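# Clear camp table, then roll its slatted top up

## Task

Place the kettle and the mug upright on the bench. Release the camp table's farthest end slat, whose inner edge is caught beneath two buttons, and starting from that end roll the tabletop up into a closed roll, with a fold at each joint between neighbouring slats. Stop when just the three slats nearest you are still lying flat, and the nearest of them must remain caught under its buttons. The table frame must stay upright and must not end up farther from its starting spot than its own length.

## Robot and tools

Robot: two arms, left_arm and right_arm. right_arm has a five-finger right hand and left_arm has a mirrored left hand. Bases in the scene frame: left_arm at (+0.037, +0.226, +0.047) m, quat_wxyz (+1.000, 0, 0, -0.003); right_arm at (-0.053, -0.226, +0.047) m, quat_wxyz (+1.000, 0, 0, +0.016). A fixed two-camera stand is behind the arms.

Scene frame: the origin is at table-top height, halfway between the nominal bases. +x points out over the table, +y toward left_arm, +z up. Arm names do not match image sides. All reported poses and targets use this frame, and all offsets use its axes. Rotations turn about the arm's Hand target position.

Hand point: a point fixed to the palm, 0.15 m out from the wrist mount along the fingers and 0.05 m in front of the palm. Its +z runs along straight fingers and +y out of the palm. On the right hand, +x runs across the palm away from the thumb; on the left hand, +x points toward the thumb. Straight fingers reach 0.06 to 0.07 m past the point along +z and lie 0.06 m behind it along -y. A wrist bracket on the little-finger side sticks out up to 0.10 m and can collide with things. The thumb turned in front of the palm, opposite the fingers, grips objects about 0.035 to 0.065 m thick, or handles down to about 0.025 m.

Row layout, 28 numbers, each in [-1, 1], always for both arms. Numbers 1-6: left_arm dx, dy, dz, rx, ry, rz. Numbers 7-12: left hand little, ring, middle, index, thumb_bend, thumb_turn. Number 13: left force_limit. Number 14: left speed. Numbers 15-28 are the same fourteen for right_arm and its hand. The pose numbers are an offset from the arm's Hand target, not an absolute pose. 1.0 equals 0.6 m for dx, dy, dz, or 180 degrees for rx, ry, rz, which together form one rotation vector. Six zeros ask again for the current Hand target. Finger numbers are absolute targets: -1 open or straight, +1 curled. thumb_turn -1 puts the thumb beside the palm and +1 in front of it. force_limit maps linearly from about 0 N at -1 to 10 N at +1, or 15 N for the two thumb motors. Hand speed rises from near zero at -1 to full at +0.48 and stays full above that. For a gentle grip, close at -0.94 or slower. To keep a hand unchanged, resend the eight numbers you last sent it. If you have not sent any yet, send its hand_measured, hand_force_limit and hand_speed.

execute_actions(actions, cameras): actions is a list of actions. Each action is a list of up to 15 rows, one row per 1/30 s step. If an action has fewer rows, its final row repeats for the remaining steps. Every row's offset counts from the Hand target as it stood when that action began, not from the previous row. Each new action starts from the updated target, so sending the same offset again moves the arm further. Images come back only when actions is empty or cameras names them. cameras takes camera names, ["all"], or [].

move(target, speed, blend, blocking, cameras): target is one 28-number row or a list of up to 15 rows. Every row in the list counts from the same starting Hand targets. The paths are straight lines and all end together. speed is in m/s, from 0.002 to 4.3, default 0.25, and turning is capped at twice that in rad/s. Give one value overall or one for each target. blend is in metres and rounds the corners at intermediate targets; 0 stops at each one. The whole list must fit in 10 s. Moves do not avoid obstacles or the other arm, and faster moves overshoot more and hit harder. Route around an arm's own base instead of close past it. blocking=false returns after about 0.5 s while the move keeps running. The result adds a move: line giving the ending (done, off_target, moving, held, fault) and any limits (paced = pose clipped, held = steps withheld).

wait(seconds 0 to 10, cameras) lets the scene run with the last commands held. stop(cameras) brakes a running move. zoom_image(camera, region) enlarges part of the newest image from cam_high, cam_low, cam_left_wrist or cam_right_wrist. region is [x0, y0, x1, y1] in pixels from the top-left, at most 504 wide and 504 high. Each camera image is 896x504. show_instructions shows the reference pages. finished_scene(scene=1) ends the scene permanently.

Results: end_effector_position (m) and end_effector_quat_wxyz in the scene frame, which can be off by a few cm. Hand target is the last commanded pose after clipping, and the next offsets count from it. Joint positions, velocities and torques are also given; torques include gravity and an offset. hand_measured, hand_stopped_by (moving, target, force, stalled, fault) and hand_load_n follow the six-motor order. A grip that has been lost shows up as hand_load_n dropping to about 0.

Behaviour: the hand often settles 1 to 3 cm, sometimes 5 cm, short of the command, usually below it. The next command, even all zeros, asks for it again; if it is still short, send the gap as an offset. The orientation command is clipped to 40 degrees from the measured orientation at each step. A blocked arm keeps pressing; to release it, command a target back beyond the hand point. A finger motor only starts when its target changes by at least 0.002. To squeeze harder, raise force_limit and also send a target more closed than hand_measured. To loosen, send a target more open than hand_measured. The scene keeps running while you think.

Avoid: contact between the two arms, including one hand closing on the other's fingers. Also avoid hard impacts on fixed or heavy objects, dropping things or letting parts fall far, and releasing parts that are still moving. Do not knock anything out of the work area or overload the fingers. Do not hold loads with outstretched arms or push toward unreachable poses for long: motors overheat, a MOTOR HOT line appears, and at 100 °C the arm goes limp. Loose objects may occasionally get nudged by outside pushes.

Each tool is called after "Request:" by a JSON object that holds its "op" and its "data".

Reference images:

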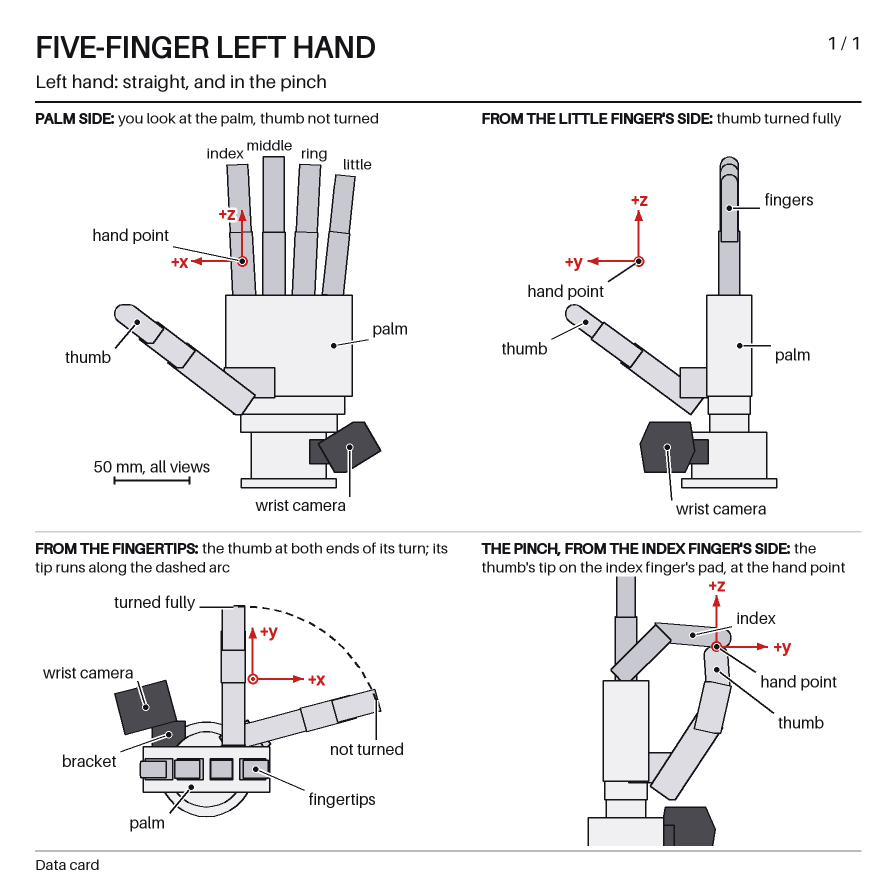

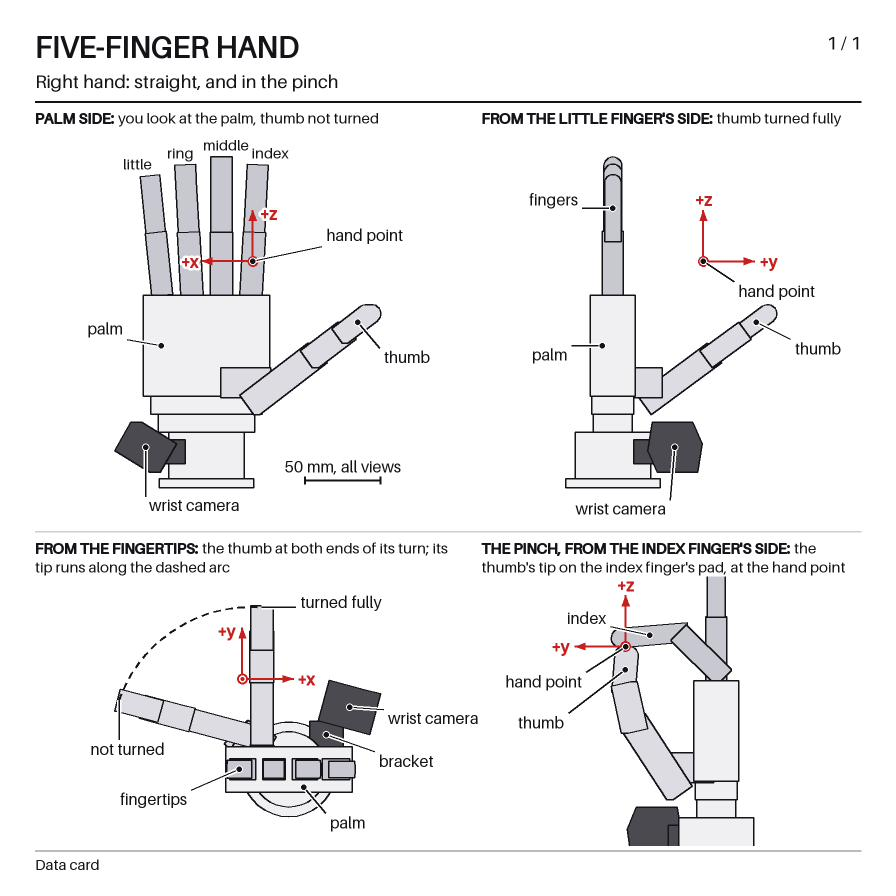

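## Session

Request:
{"op": "execute_actions", "data": {"actions": []}}

Scene clock: 0.00 s.
left_arm: end_effector_position=(+0.4570, +0.2198, +0.2310) hand_measured=(-1.000, -1.000, -1.000, -1.000, -1.000, -1.000) hand_load_n=(+0.0, +0.0, +0.0, +0.0, +0.0, +0.0) hand_stopped_by=(target, target, target, target, target, target) hand_force_limit=0.00 hand_speed=-0.80 end_effector_quat_wxyz=(-0.131, +0.964, +0.022, +0.228) | right_arm: end_effector_position=(+0.7708, +0.0985, +0.3939) hand_measured=(-1.000, -1.000, -1.000, -1.000, -1.000, -1.000) hand_load_n=(+0.0, +0.0, +0.0, +0.0, +0.0, +0.0) hand_stopped_by=(target, target, target, target, target, target) hand_force_limit=0.00 hand_speed=-0.80 end_effector_quat_wxyz=(-0.493, +0.593, +0.302, +0.560)
Joint positions: left_arm=[0.014 1.053 0.856 -0.905 -0.262 -1.546] | right_arm=[0.192 2.105 1.929 0.375 -0.961 -1.155]
Joint velocities: within noise
Joint torques (N m): no reading
Heat: left arm: hottest shoulder 31 °C; right arm: hottest wrist yaw 31 °C.
Hand target: left_arm +0.4643, +0.2198, +0.2422; -0.131, +0.962, +0.024, +0.239 | right_arm +0.7743, +0.0993, +0.3990; -0.492, +0.589, +0.305, +0.564

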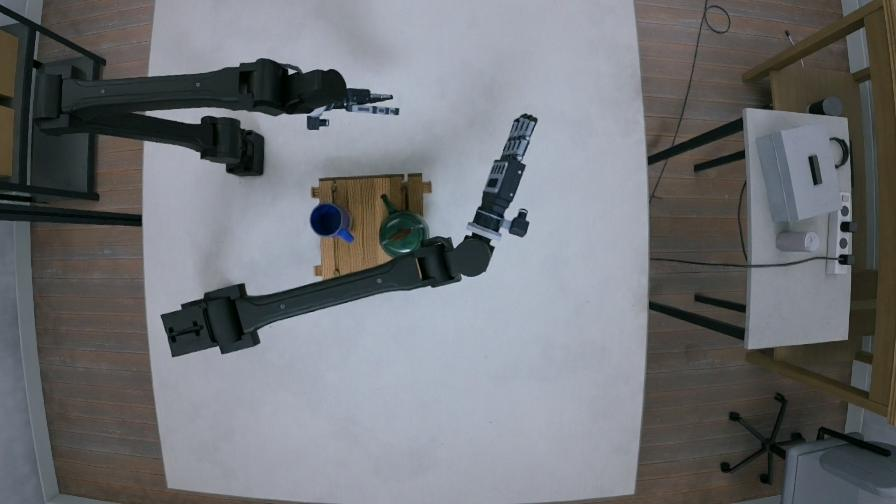

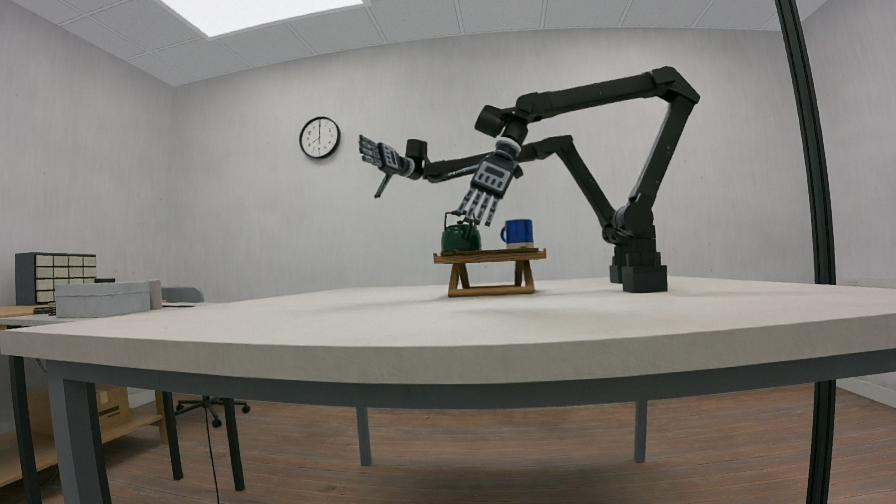

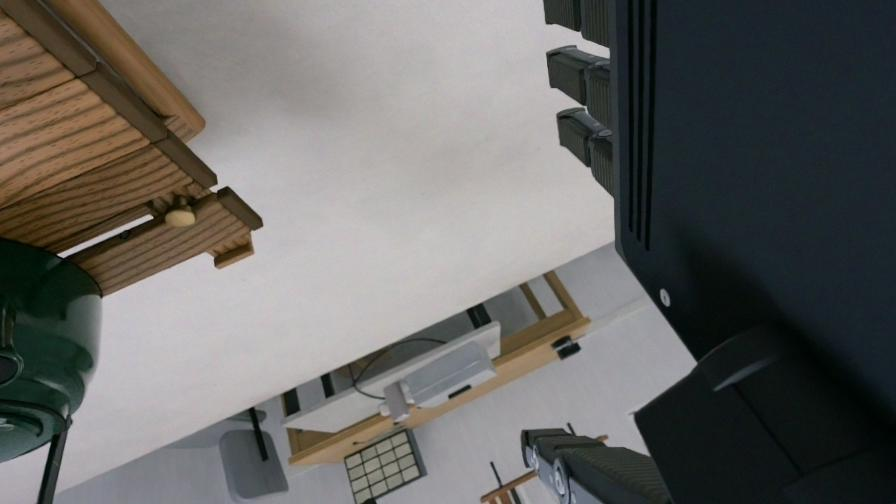

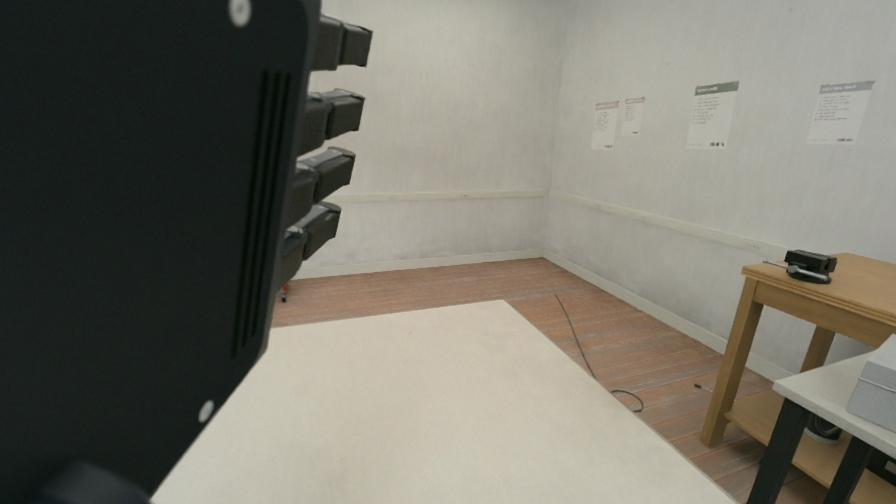

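Request:
{"op": "zoom_image", "data": {"camera": "cam_high", "region": [290, 150, 470, 300]}}

Request:
{"op": "zoom_image", "data": {"camera": "cam_low", "region": [400, 190, 580, 310]}}

Request:
{"op": "zoom_image", "data": {"camera": "cam_left_wrist", "region": [0, 0, 504, 504]}}

Scaled by 2.800 from the camera's 896x504 image, which has a finer 1280x720 frame.

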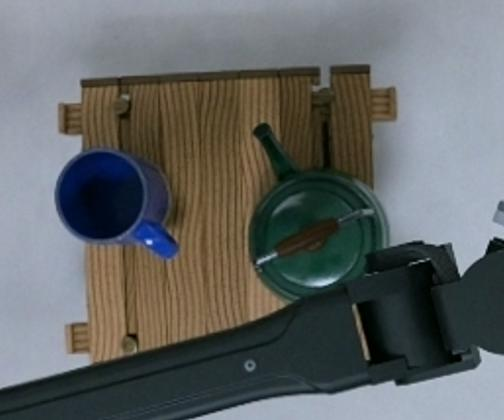

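Scaled by 2.800 from the camera's 896x504 image, which has a finer 1280x720 frame.

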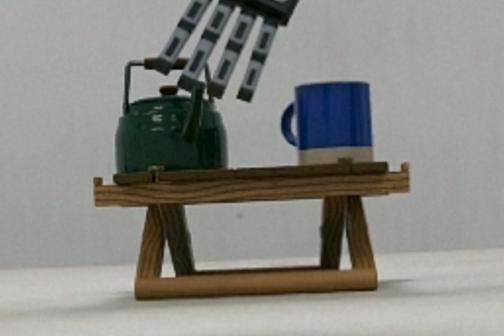

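Scaled by 1.000.

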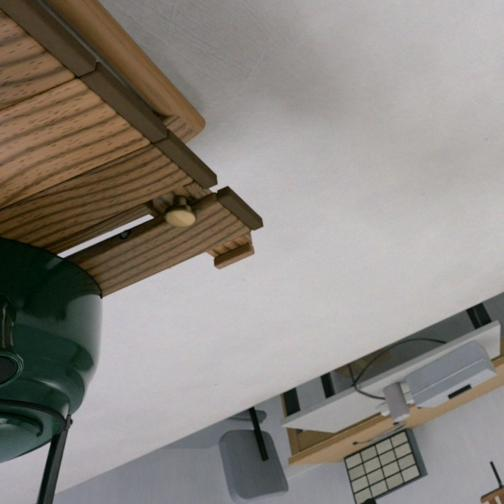

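Request:
{"op": "move", "data": {"target": [0,0,0,0,0,0,-1,-1,-1,-1,-1,-1,0,-0.8,-0.124,-0.915,0.035,0,0,-0.223,-1,-1,-1,-1,-1,-1,0,-0.8], "speed": 0.3, "cameras": ["all"]}}

Scene clock: 53.20 s.
left_arm: end_effector_position=(+0.4570, +0.2198, +0.2310) hand_measured=(-1.000, -1.000, -1.000, -1.000, -1.000, -1.000) hand_load_n=(+0.0, +0.0, +0.0, +0.0, +0.0, +0.0) hand_stopped_by=(target, target, target, target, target, target) hand_force_limit=0.00 hand_speed=-0.80 end_effector_quat_wxyz=(-0.131, +0.964, +0.022, +0.228) | right_arm: end_effector_position=(+0.6940, -0.4486, +0.4079) hand_measured=(-1.000, -1.000, -1.000, -1.000, -1.000, -1.000) hand_load_n=(+0.0, +0.0, +0.0, +0.0, +0.0, +0.0) hand_stopped_by=(target, target, target, target, target, target) hand_force_limit=0.00 hand_speed=-0.80 end_effector_quat_wxyz=(-0.273, +0.663, +0.075, +0.693)
Joint positions: left_arm=[0.014 1.053 0.856 -0.905 -0.262 -1.546] | right_arm=[-0.489 1.8 1.502 0.483 -0.936 -1.158]
Joint torques (N m): left_arm=[0.32 -5.83 9.8 1.37 -0.31 -0.09] | right_arm=[-1.49 -14.92 12.36 1.94 -0.11 -0.01]
Heat: left arm: hottest elbow 34 °C; right arm: hottest elbow 35 °C.
Hand target: left_arm +0.4643, +0.2198, +0.2422; -0.131, +0.962, +0.024, +0.239 | right_arm +0.6998, -0.4496, +0.4201; -0.269, +0.657, +0.084, +0.699
Off the commanded pose: left_arm 0.013 m, 1 deg | right_arm 0.013 m, 2 deg.
move: off_target (left_arm, right_arm)

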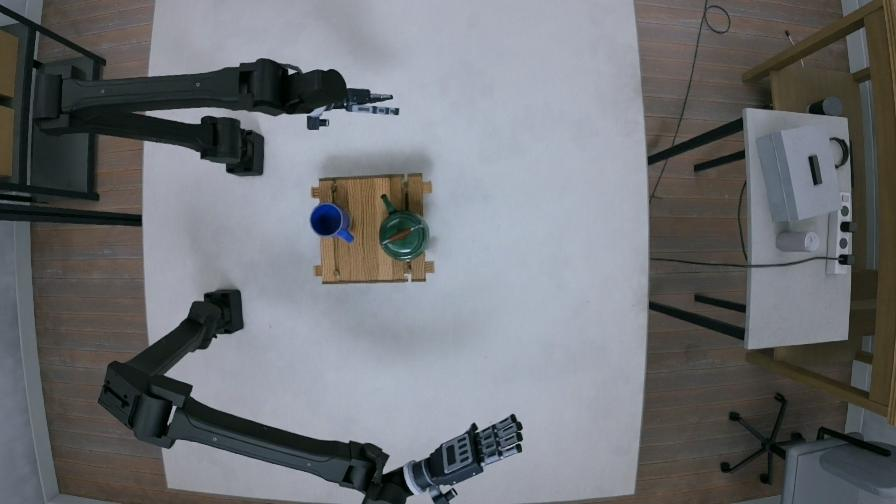

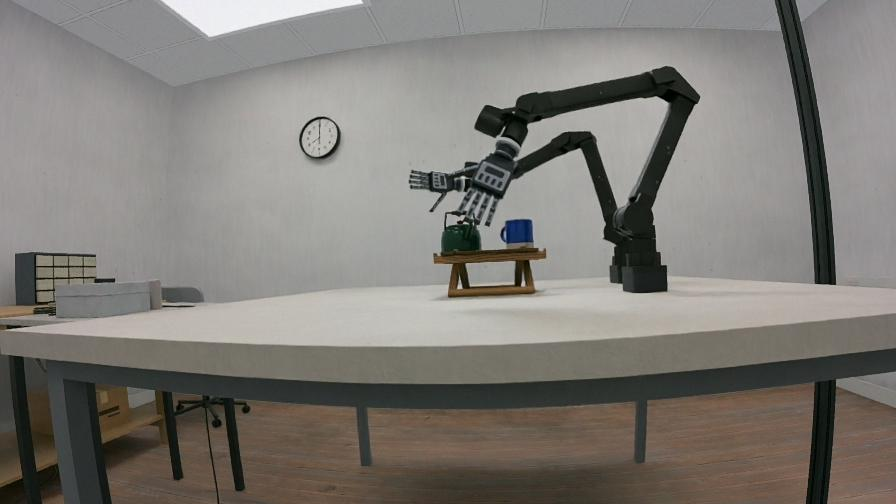

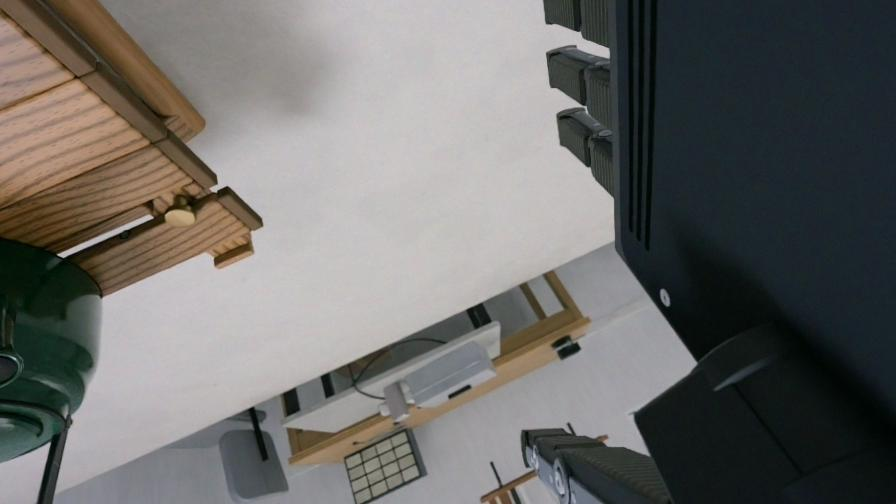

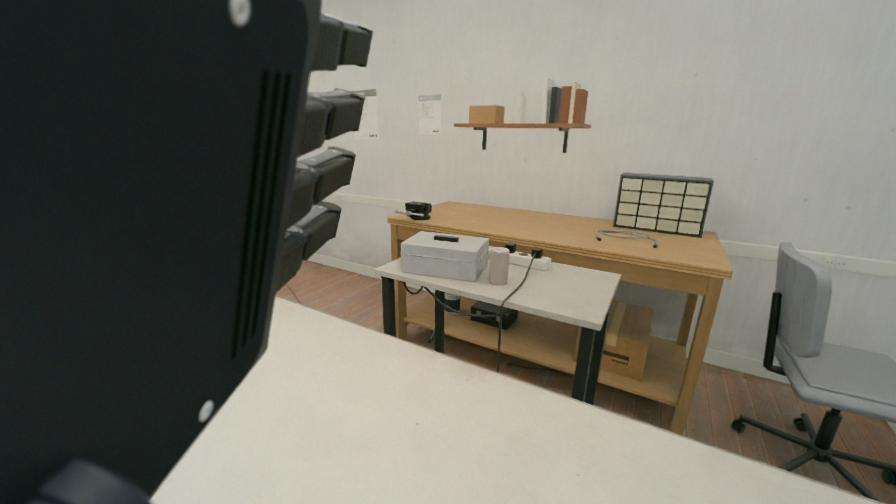

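Request:
{"op": "zoom_image", "data": {"camera": "cam_high", "region": [300, 160, 450, 295]}}

Request:
{"op": "zoom_image", "data": {"camera": "cam_low", "region": [420, 200, 560, 310]}}

Scaled by 3.360 from the camera's 896x504 image, which has a finer 1280x720 frame.

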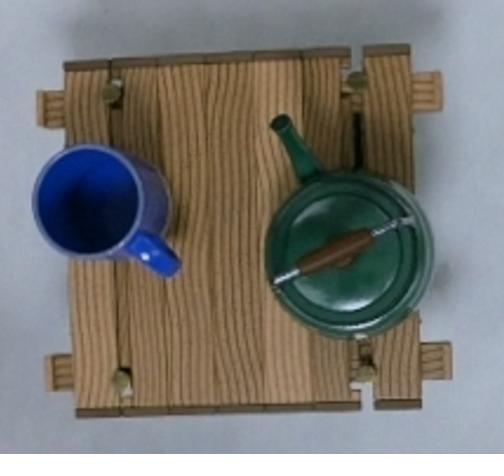

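Scaled by 3.600 from the camera's 896x504 image, which has a finer 1280x720 frame.

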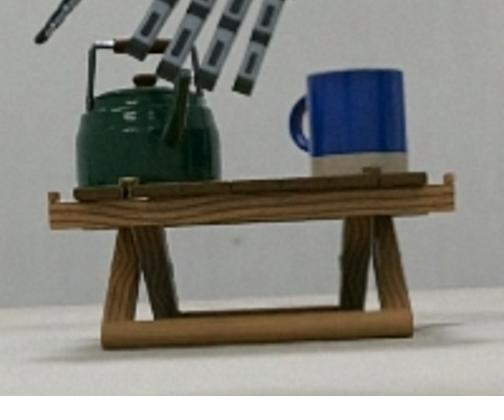

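Request:
{"op": "move", "data": {"target": [[-0.167,0,0.3,0,0,0,-1,-1,-1,-1,-1,-1,0,-0.8,0,0,0,0.741,0.393,0.093,-1,-1,-1,-1,-1,-1,0,-0.8],[-0.167,0,0.3,0,0,0,-1,-1,-1,-1,-1,-1,0,-0.8,-0.35,0.1,0,0.809,0.174,-0.488,-1,-1,-1,-1,-1,-1,0,-0.8]], "speed": 0.4, "cameras": ["all"]}}

Scene clock: 175.70 s.
left_arm: end_effector_position=(+0.3614, +0.2190, +0.3949) hand_measured=(-1.000, -1.000, -1.000, -1.000, -1.000, -1.000) hand_load_n=(-0.5, +0.0, +0.0, -0.5, -0.5, +0.0) hand_stopped_by=(target, target, target, target, target, target) hand_force_limit=0.00 hand_speed=-0.80 end_effector_quat_wxyz=(-0.131, +0.967, +0.021, +0.217) | right_arm: end_effector_position=(+0.4813, -0.3921, +0.3981) hand_measured=(-1.000, -1.000, -1.000, -1.000, -1.000, -1.000) hand_load_n=(+0.0, +0.0, +0.0, +0.0, +0.0, +0.0) hand_stopped_by=(target, target, target, target, target, target) hand_force_limit=0.00 hand_speed=-0.80 end_effector_quat_wxyz=(+0.214, +0.014, +0.969, -0.126)
Joint positions: left_arm=[0.014 0.836 1.18 -1.469 -0.262 -1.546] | right_arm=[-0.426 1.459 1.654 -1.268 0.073 1.186]
Joint torques (N m): left_arm=[0.44 -3.25 11.82 0.69 -0.25 -0.06] | right_arm=[-0.85 -10.46 13.75 0.73 0.12 0.16]
Heat: left arm: hottest elbow 39 °C; right arm: hottest elbow 41 °C.
Hand target: left_arm +0.3641, +0.2198, +0.4223; -0.131, +0.962, +0.024, +0.239 | right_arm +0.4899, -0.3895, +0.4199; +0.230, +0.016, +0.964, -0.131
Off the commanded pose: left_arm 0.027 m, 3 deg | right_arm 0.024 m, 2 deg.
move: off_target (left_arm, right_arm)

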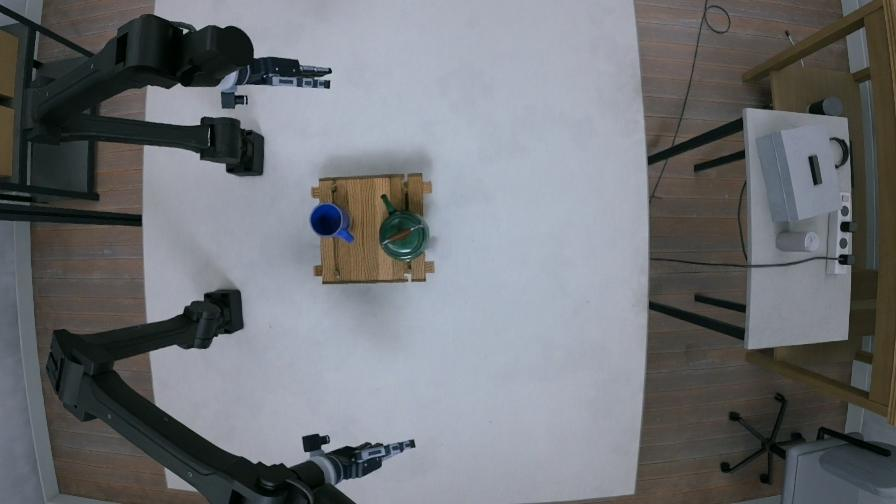

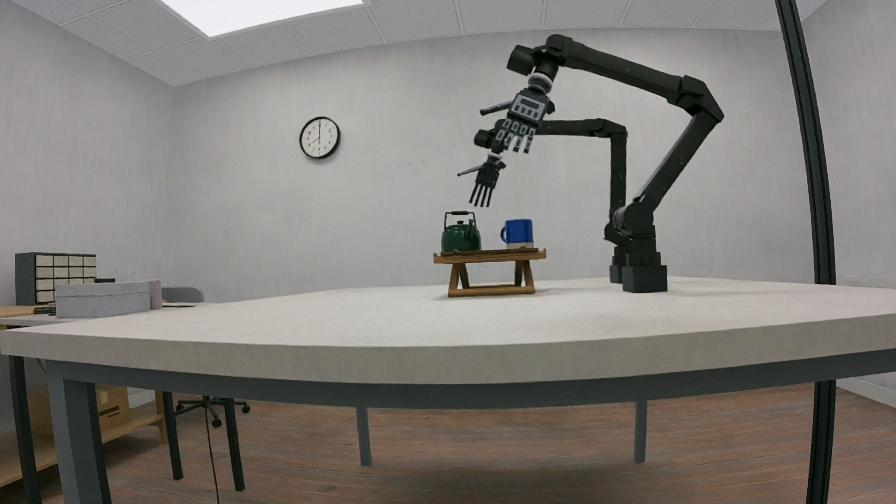

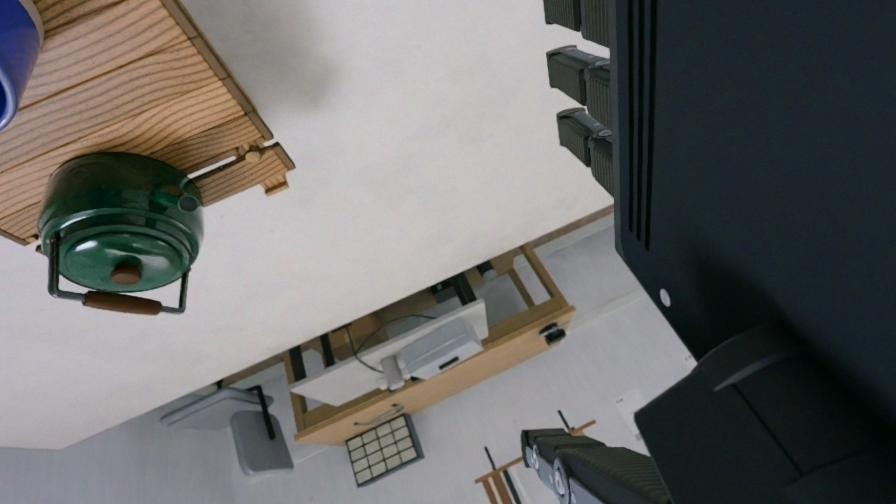

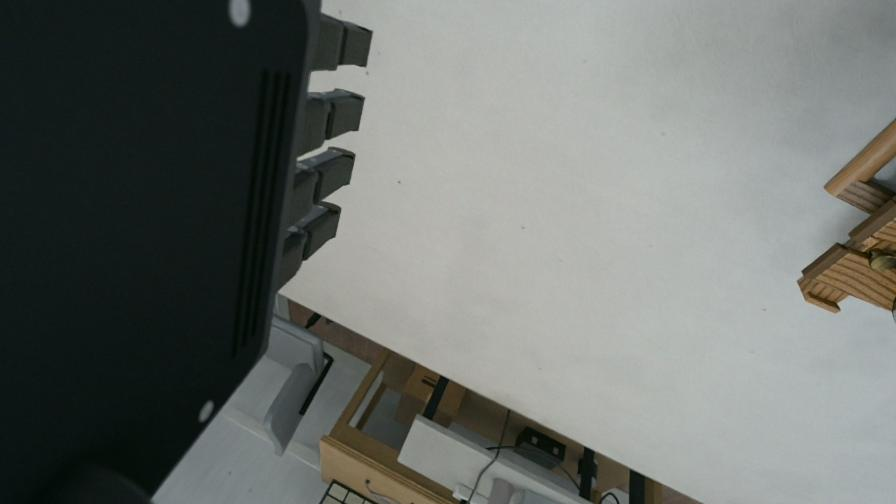

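Request:
{"op": "zoom_image", "data": {"camera": "cam_left_wrist", "region": [0, 0, 310, 330]}}

Request:
{"op": "zoom_image", "data": {"camera": "cam_right_wrist", "region": [760, 90, 896, 330]}}

Scaled by 1.527 from the camera's 896x504 image, which has a finer 1280x720 frame.

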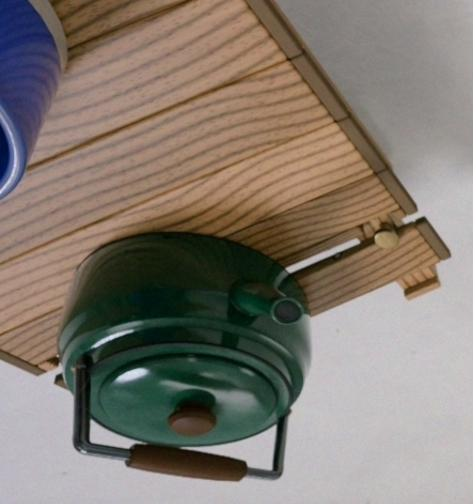

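Scaled by 2.100 from the camera's 896x504 image, which has a finer 1280x720 frame.

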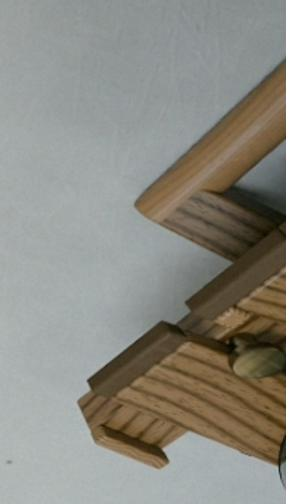

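Request:
{"op": "move", "data": {"target": [0.06,-0.083,-0.25,0,0,0,-1,-1,-1,-1,-1,-1,0,-0.8,0,0,0,0,0,0,-1,-1,-1,-1,-1,-1,0,-0.8], "speed": 0.25, "cameras": ["cam_left_wrist"]}}

Request:
{"op": "zoom_image", "data": {"camera": "cam_left_wrist", "region": [150, 60, 400, 260]}}

Scene clock: 190.33 s.
left_arm: end_effector_position=(+0.3983, +0.1742, +0.2767) hand_measured=(-1.000, -1.000, -1.000, -1.000, -1.000, -1.000) hand_load_n=(+0.0, +0.0, +0.0, +0.0, +0.0, +0.0) hand_stopped_by=(target, target, target, target, target, target) hand_force_limit=0.00 hand_speed=-0.80 end_effector_quat_wxyz=(-0.132, +0.962, +0.023, +0.237) | right_arm: end_effector_position=(+0.4813, -0.3922, +0.3981) hand_measured=(-1.000, -1.000, -1.000, -1.000, -1.000, -1.000) hand_load_n=(+0.0, +0.0, +0.0, +0.0, +0.0, +0.0) hand_stopped_by=(target, target, target, target, target, target) hand_force_limit=0.00 hand_speed=-0.80 end_effector_quat_wxyz=(+0.214, +0.014, +0.968, -0.126)
Joint positions: left_arm=[-0.174 0.874 0.87 -1.133 -0.349 -1.722] | right_arm=[-0.426 1.459 1.654 -1.268 0.073 1.187]
Joint torques (N m): left_arm=[-0.85 -3.78 7.58 1.88 -0.54 -0.23] | right_arm=[-0.62 -11.52 13.74 0.72 0.11 0.17]
Heat: left arm: hottest elbow 42 °C; right arm: hottest elbow 42 °C.
Hand target: left_arm +0.3999, +0.1699, +0.2721; -0.131, +0.962, +0.023, +0.239 | right_arm +0.4899, -0.3895, +0.4199; +0.230, +0.016, +0.964, -0.131
Off the commanded pose: left_arm 0.006 m, 0 deg | right_arm 0.024 m, 2 deg.
move: off_target (right_arm)
Images, in order (width x height): cam_left_wrist 896x504.

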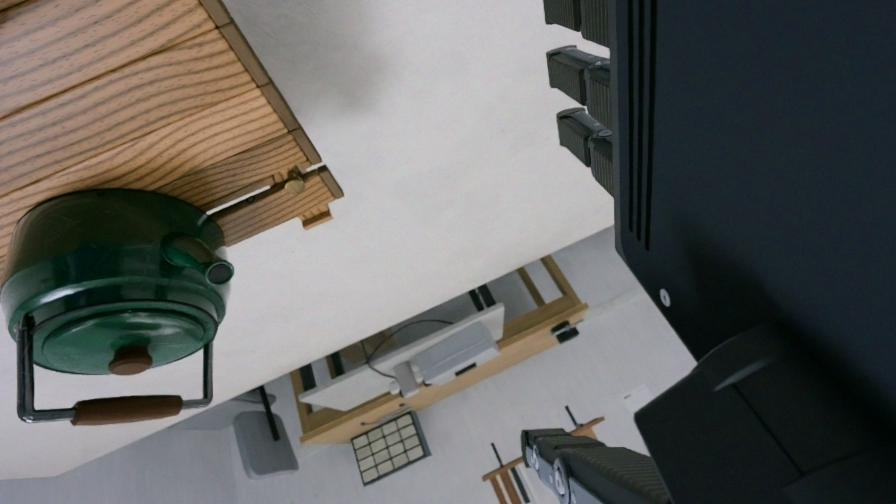

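Scaled by 2.016 from the camera's 896x504 image, which has a finer 1280x720 frame.

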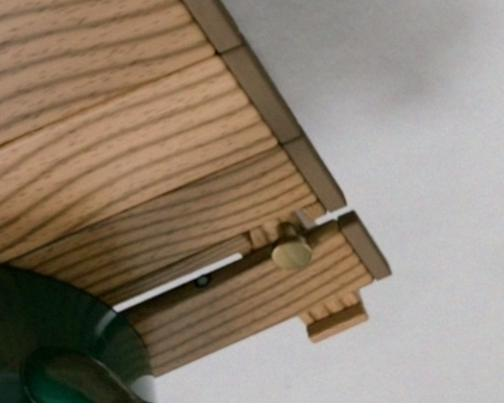

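Request:
{"op": "move", "data": {"target": [0,0,0,0,0,0,-1,-1,-1,-1,-1,-1,0,-0.8,-0.018,0.483,-0.033,0.0561,0.1608,0.1288,0,0,0,0,-1,-1,0,-0.3], "speed": 0.25, "cameras": ["all"]}}

Scene clock: 254.10 s.
left_arm: end_effector_position=(+0.3984, +0.1743, +0.2767) hand_measured=(-1.000, -1.000, -1.000, -1.000, -1.000, -1.000) hand_load_n=(+0.0, +0.0, +0.0, +0.0, -0.5, -0.5) hand_stopped_by=(target, target, target, target, target, target) hand_force_limit=0.00 hand_speed=-0.80 end_effector_quat_wxyz=(-0.132, +0.962, +0.023, +0.237) | right_arm: end_effector_position=(+0.4692, -0.1036, +0.3915) hand_measured=(+0.000, +0.000, +0.000, +0.000, -1.000, -1.000) hand_load_n=(+0.0, +0.0, +0.0, +0.0, -0.5, +0.0) hand_stopped_by=(target, target, target, target, target, target) hand_force_limit=0.00 hand_speed=-0.30 end_effector_quat_wxyz=(+0.084, -0.188, +0.979, +0.004)
Joint positions: left_arm=[-0.174 0.874 0.87 -1.133 -0.35 -1.722] | right_arm=[0.068 1.614 1.878 -1.668 -0.023 1.293]
Joint torques (N m): left_arm=[-0.62 -3.49 7.58 1.84 -0.53 -0.22] | right_arm=[-1.26 -11.28 12.9 0.02 -0.22 0.14]
Heat: left arm: hottest elbow 38 °C; right arm: hottest elbow 44 °C.
Hand target: left_arm +0.4000, +0.1699, +0.2722; -0.131, +0.962, +0.023, +0.239 | right_arm +0.4792, -0.0999, +0.4002; +0.003, -0.189, +0.982, +0.001
Off the commanded pose: left_arm 0.007 m, 0 deg | right_arm 0.014 m, 9 deg.
joint sent to its limit (right arm) — joint 4 (wrist pitch), lower limit. The joint targets are off in orientation, not in position.
move: off_target (right_arm)

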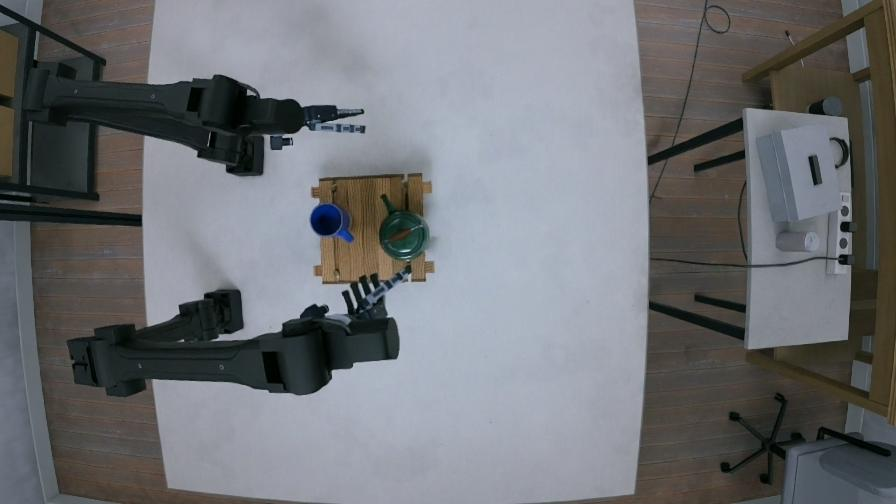

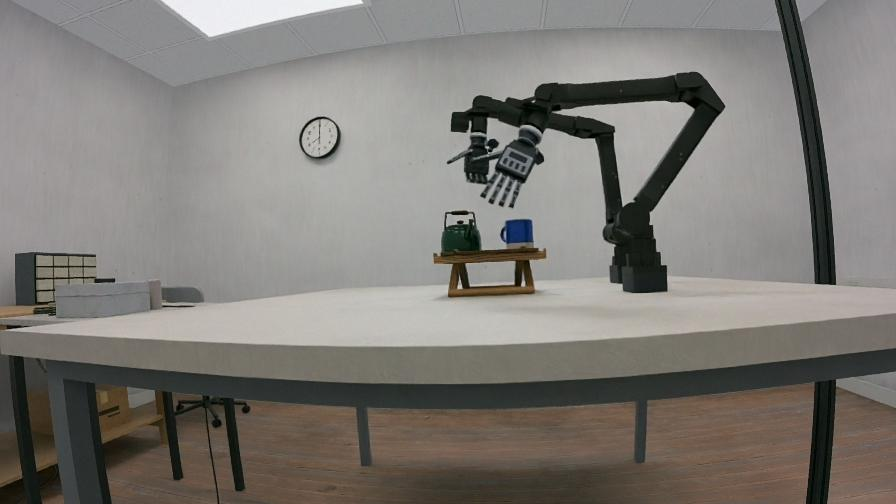

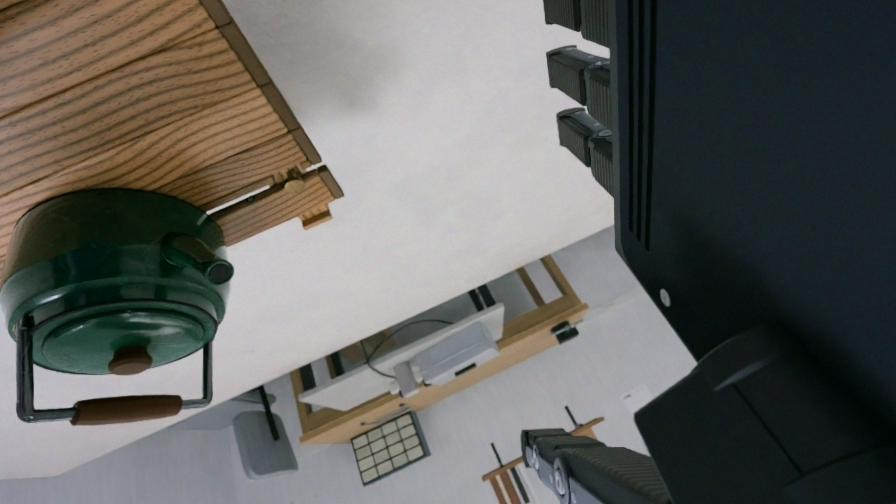

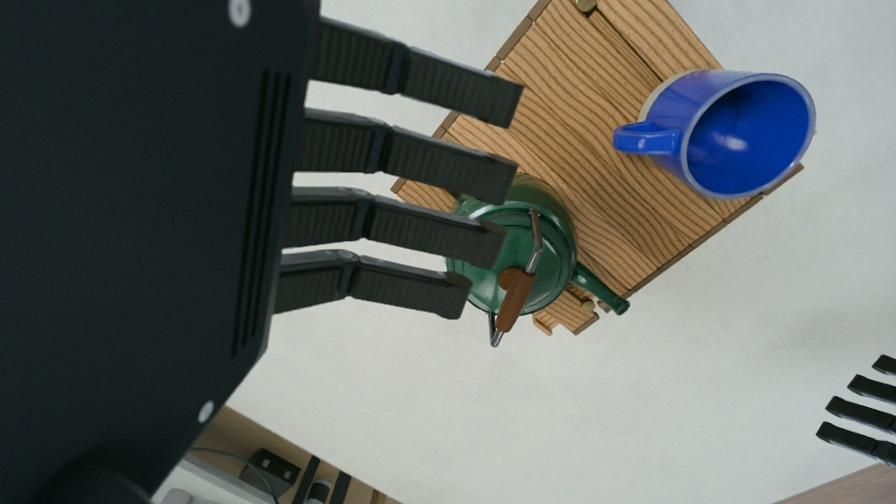

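Request:
{"op": "move", "data": {"target": [0,0,0,0,0,0,-1,-1,-1,-1,-1,-1,0,-0.8,0.16,0.1,-0.117,0,0,0,0,0,0,0,-1,-1,0,-0.3], "speed": 0.15, "cameras": ["all"]}}

Scene clock: 329.60 s.
left_arm: end_effector_position=(+0.3984, +0.1743, +0.2767) hand_measured=(-1.000, -1.000, -1.000, -1.000, -1.000, -1.000) hand_load_n=(+0.0, +0.0, +0.0, +0.0, +0.0, +0.0) hand_stopped_by=(target, target, target, target, target, target) hand_force_limit=0.00 hand_speed=-0.80 end_effector_quat_wxyz=(-0.132, +0.962, +0.023, +0.237) | right_arm: end_effector_position=(+0.5664, -0.0482, +0.3253) hand_measured=(+0.000, +0.000, +0.000, +0.000, -1.000, -1.000) hand_load_n=(+0.0, +0.0, +0.0, +0.0, +0.0, +0.0) hand_stopped_by=(target, target, target, target, target, target) hand_force_limit=0.00 hand_speed=-0.30 end_effector_quat_wxyz=(+0.057, -0.184, +0.981, +0.009)
Joint positions: left_arm=[-0.174 0.874 0.87 -1.133 -0.35 -1.722] | right_arm=[0.143 1.932 2.145 -1.67 -0.019 1.375]
Joint torques (N m): left_arm=[-0.73 -3.55 7.56 1.85 -0.55 -0.21] | right_arm=[-1.2 -15.21 12.77 0.03 -0.04 0.17]
Heat: left arm: hottest elbow 37 °C; right arm: hottest elbow 43 °C.
Hand target: left_arm +0.4000, +0.1699, +0.2722; -0.131, +0.962, +0.023, +0.239 | right_arm +0.5751, -0.0398, +0.3299; +0.003, -0.189, +0.982, +0.001
Off the commanded pose: left_arm 0.007 m, 0 deg | right_arm 0.013 m, 6 deg.
joint sent to its limit (right arm) — joint 4 (wrist pitch), lower limit. The joint targets are off in orientation, not in position.
move: off_target (right_arm)

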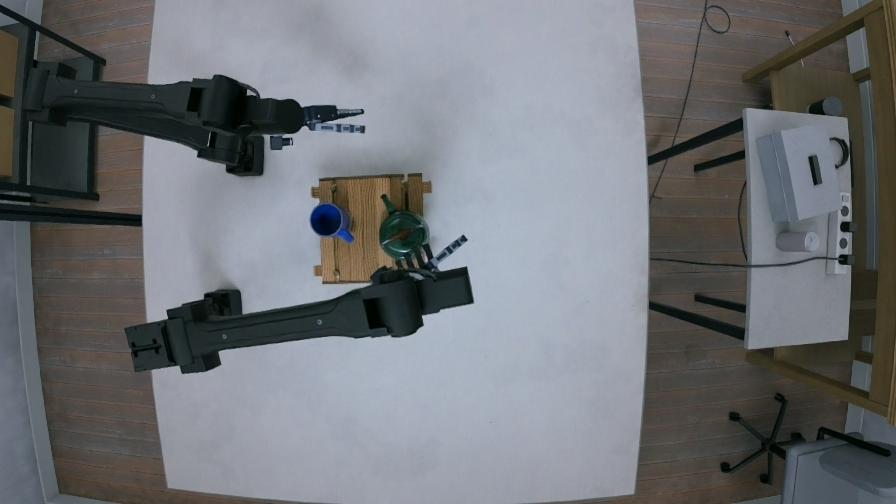

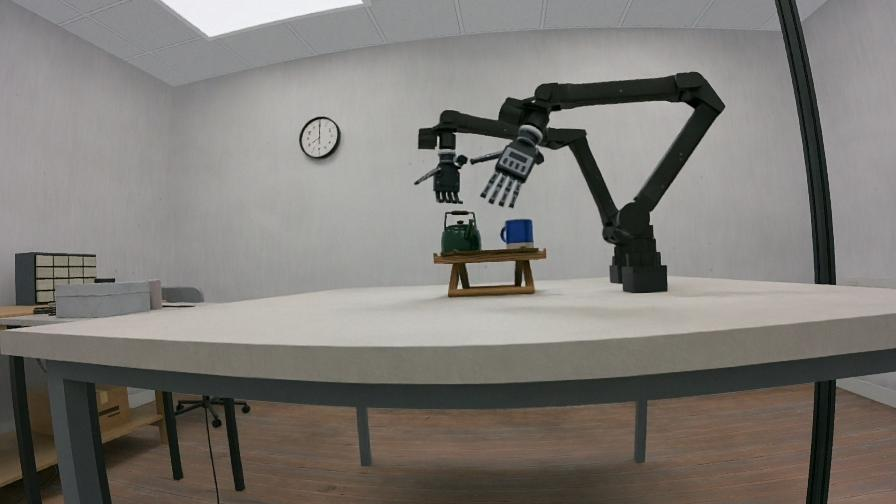

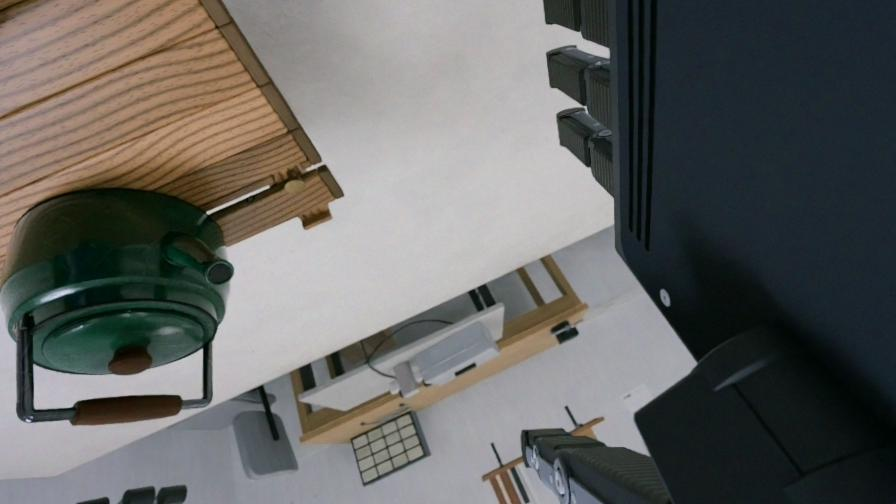

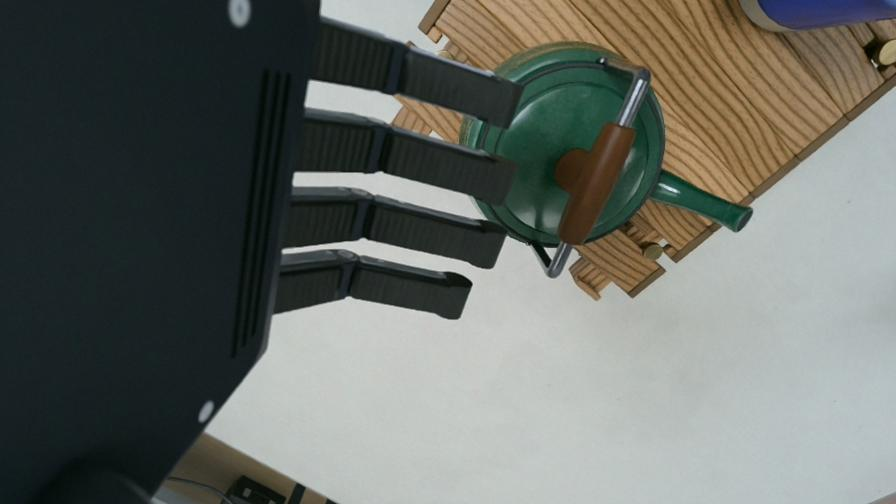

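Request:
{"op": "zoom_image", "data": {"camera": "cam_low", "region": [410, 170, 510, 260]}}

Scaled by 5.040 from the camera's 896x504 image, which has a finer 1280x720 frame.

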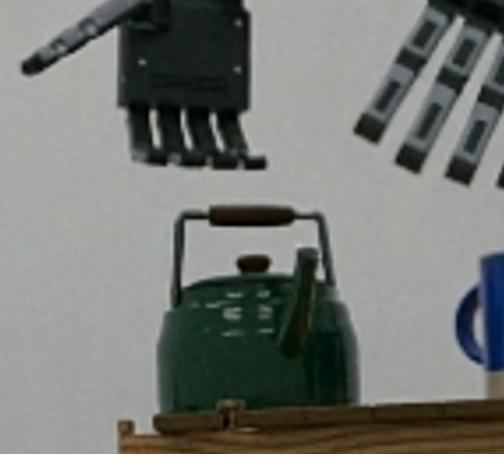

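Request:
{"op": "move", "data": {"target": [0,0,0,0,0,0,-1,-1,-1,-1,-1,-1,0,-0.8,-0.03,0.005,-0.042,0,0,0,0,0,0,0,-1,-1,0,-0.3], "speed": 0.1, "cameras": ["cam_low","cam_right_wrist"]}}

Request:
{"op": "zoom_image", "data": {"camera": "cam_low", "region": [410, 170, 510, 260]}}

Scene clock: 362.70 s.
left_arm: end_effector_position=(+0.3984, +0.1743, +0.2767) hand_measured=(-1.000, -1.000, -1.000, -1.000, -1.000, -1.000) hand_load_n=(+0.0, +0.0, +0.0, +0.0, -0.5, +0.0) hand_stopped_by=(target, target, target, target, target, target) hand_force_limit=0.00 hand_speed=-0.80 end_effector_quat_wxyz=(-0.132, +0.962, +0.023, +0.237) | right_arm: end_effector_position=(+0.5605, -0.0440, +0.3142) hand_measured=(+0.000, +0.000, +0.000, +0.000, -1.000, -1.000) hand_load_n=(+0.0, +0.0, +0.0, +0.0, +0.0, +0.0) hand_stopped_by=(target, target, target, target, target, target) hand_force_limit=0.00 hand_speed=-0.30 end_effector_quat_wxyz=(+0.045, -0.187, +0.981, +0.006)
Joint positions: left_arm=[-0.174 0.874 0.87 -1.133 -0.35 -1.722] | right_arm=[0.153 1.932 2.12 -1.67 -0.012 1.38]
Joint torques (N m): left_arm=[-0.97 -3.43 7.51 1.88 -0.54 -0.23] | right_arm=[-1.03 -15.21 8.14 -0.09 -0.01 0.13]
Heat: left arm: hottest elbow 37 °C; right arm: hottest elbow 41 °C.
Hand target: left_arm +0.4000, +0.1699, +0.2722; -0.131, +0.962, +0.023, +0.239 | right_arm +0.5572, -0.0369, +0.3047; +0.003, -0.189, +0.982, +0.001
Off the commanded pose: left_arm 0.007 m, 0 deg | right_arm 0.012 m, 5 deg.
joint sent to its limit (right arm) — joint 4 (wrist pitch), lower limit. The joint targets are off in orientation, not in position.
move: off_target (right_arm)
Images, in order (width x height): cam_low 896x504, cam_right_wrist 896x504.

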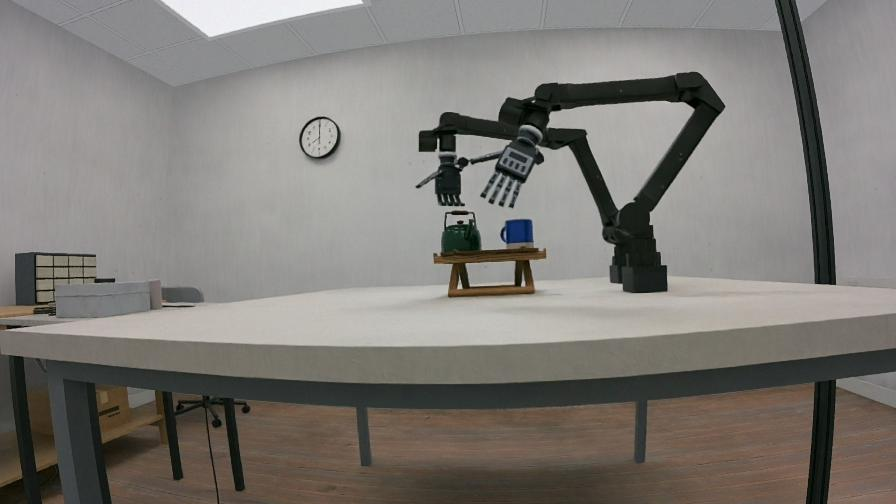

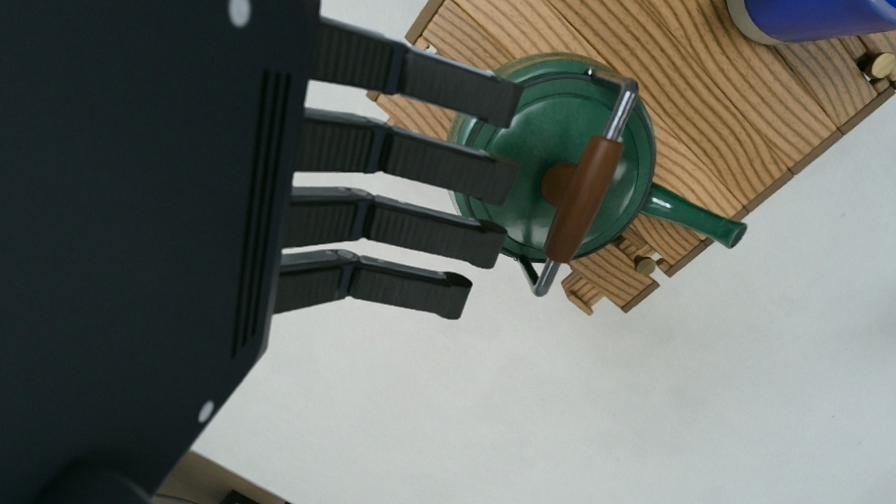

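Scaled by 5.040 from the camera's 896x504 image, which has a finer 1280x720 frame.

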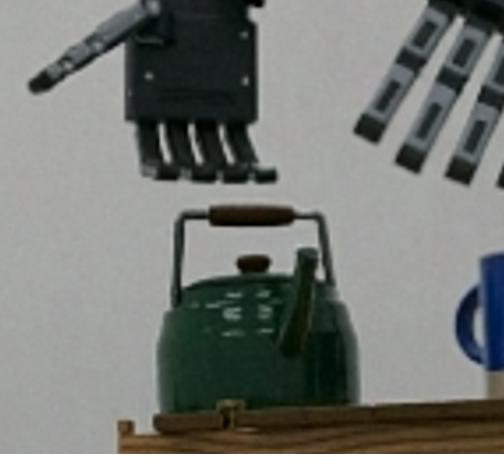

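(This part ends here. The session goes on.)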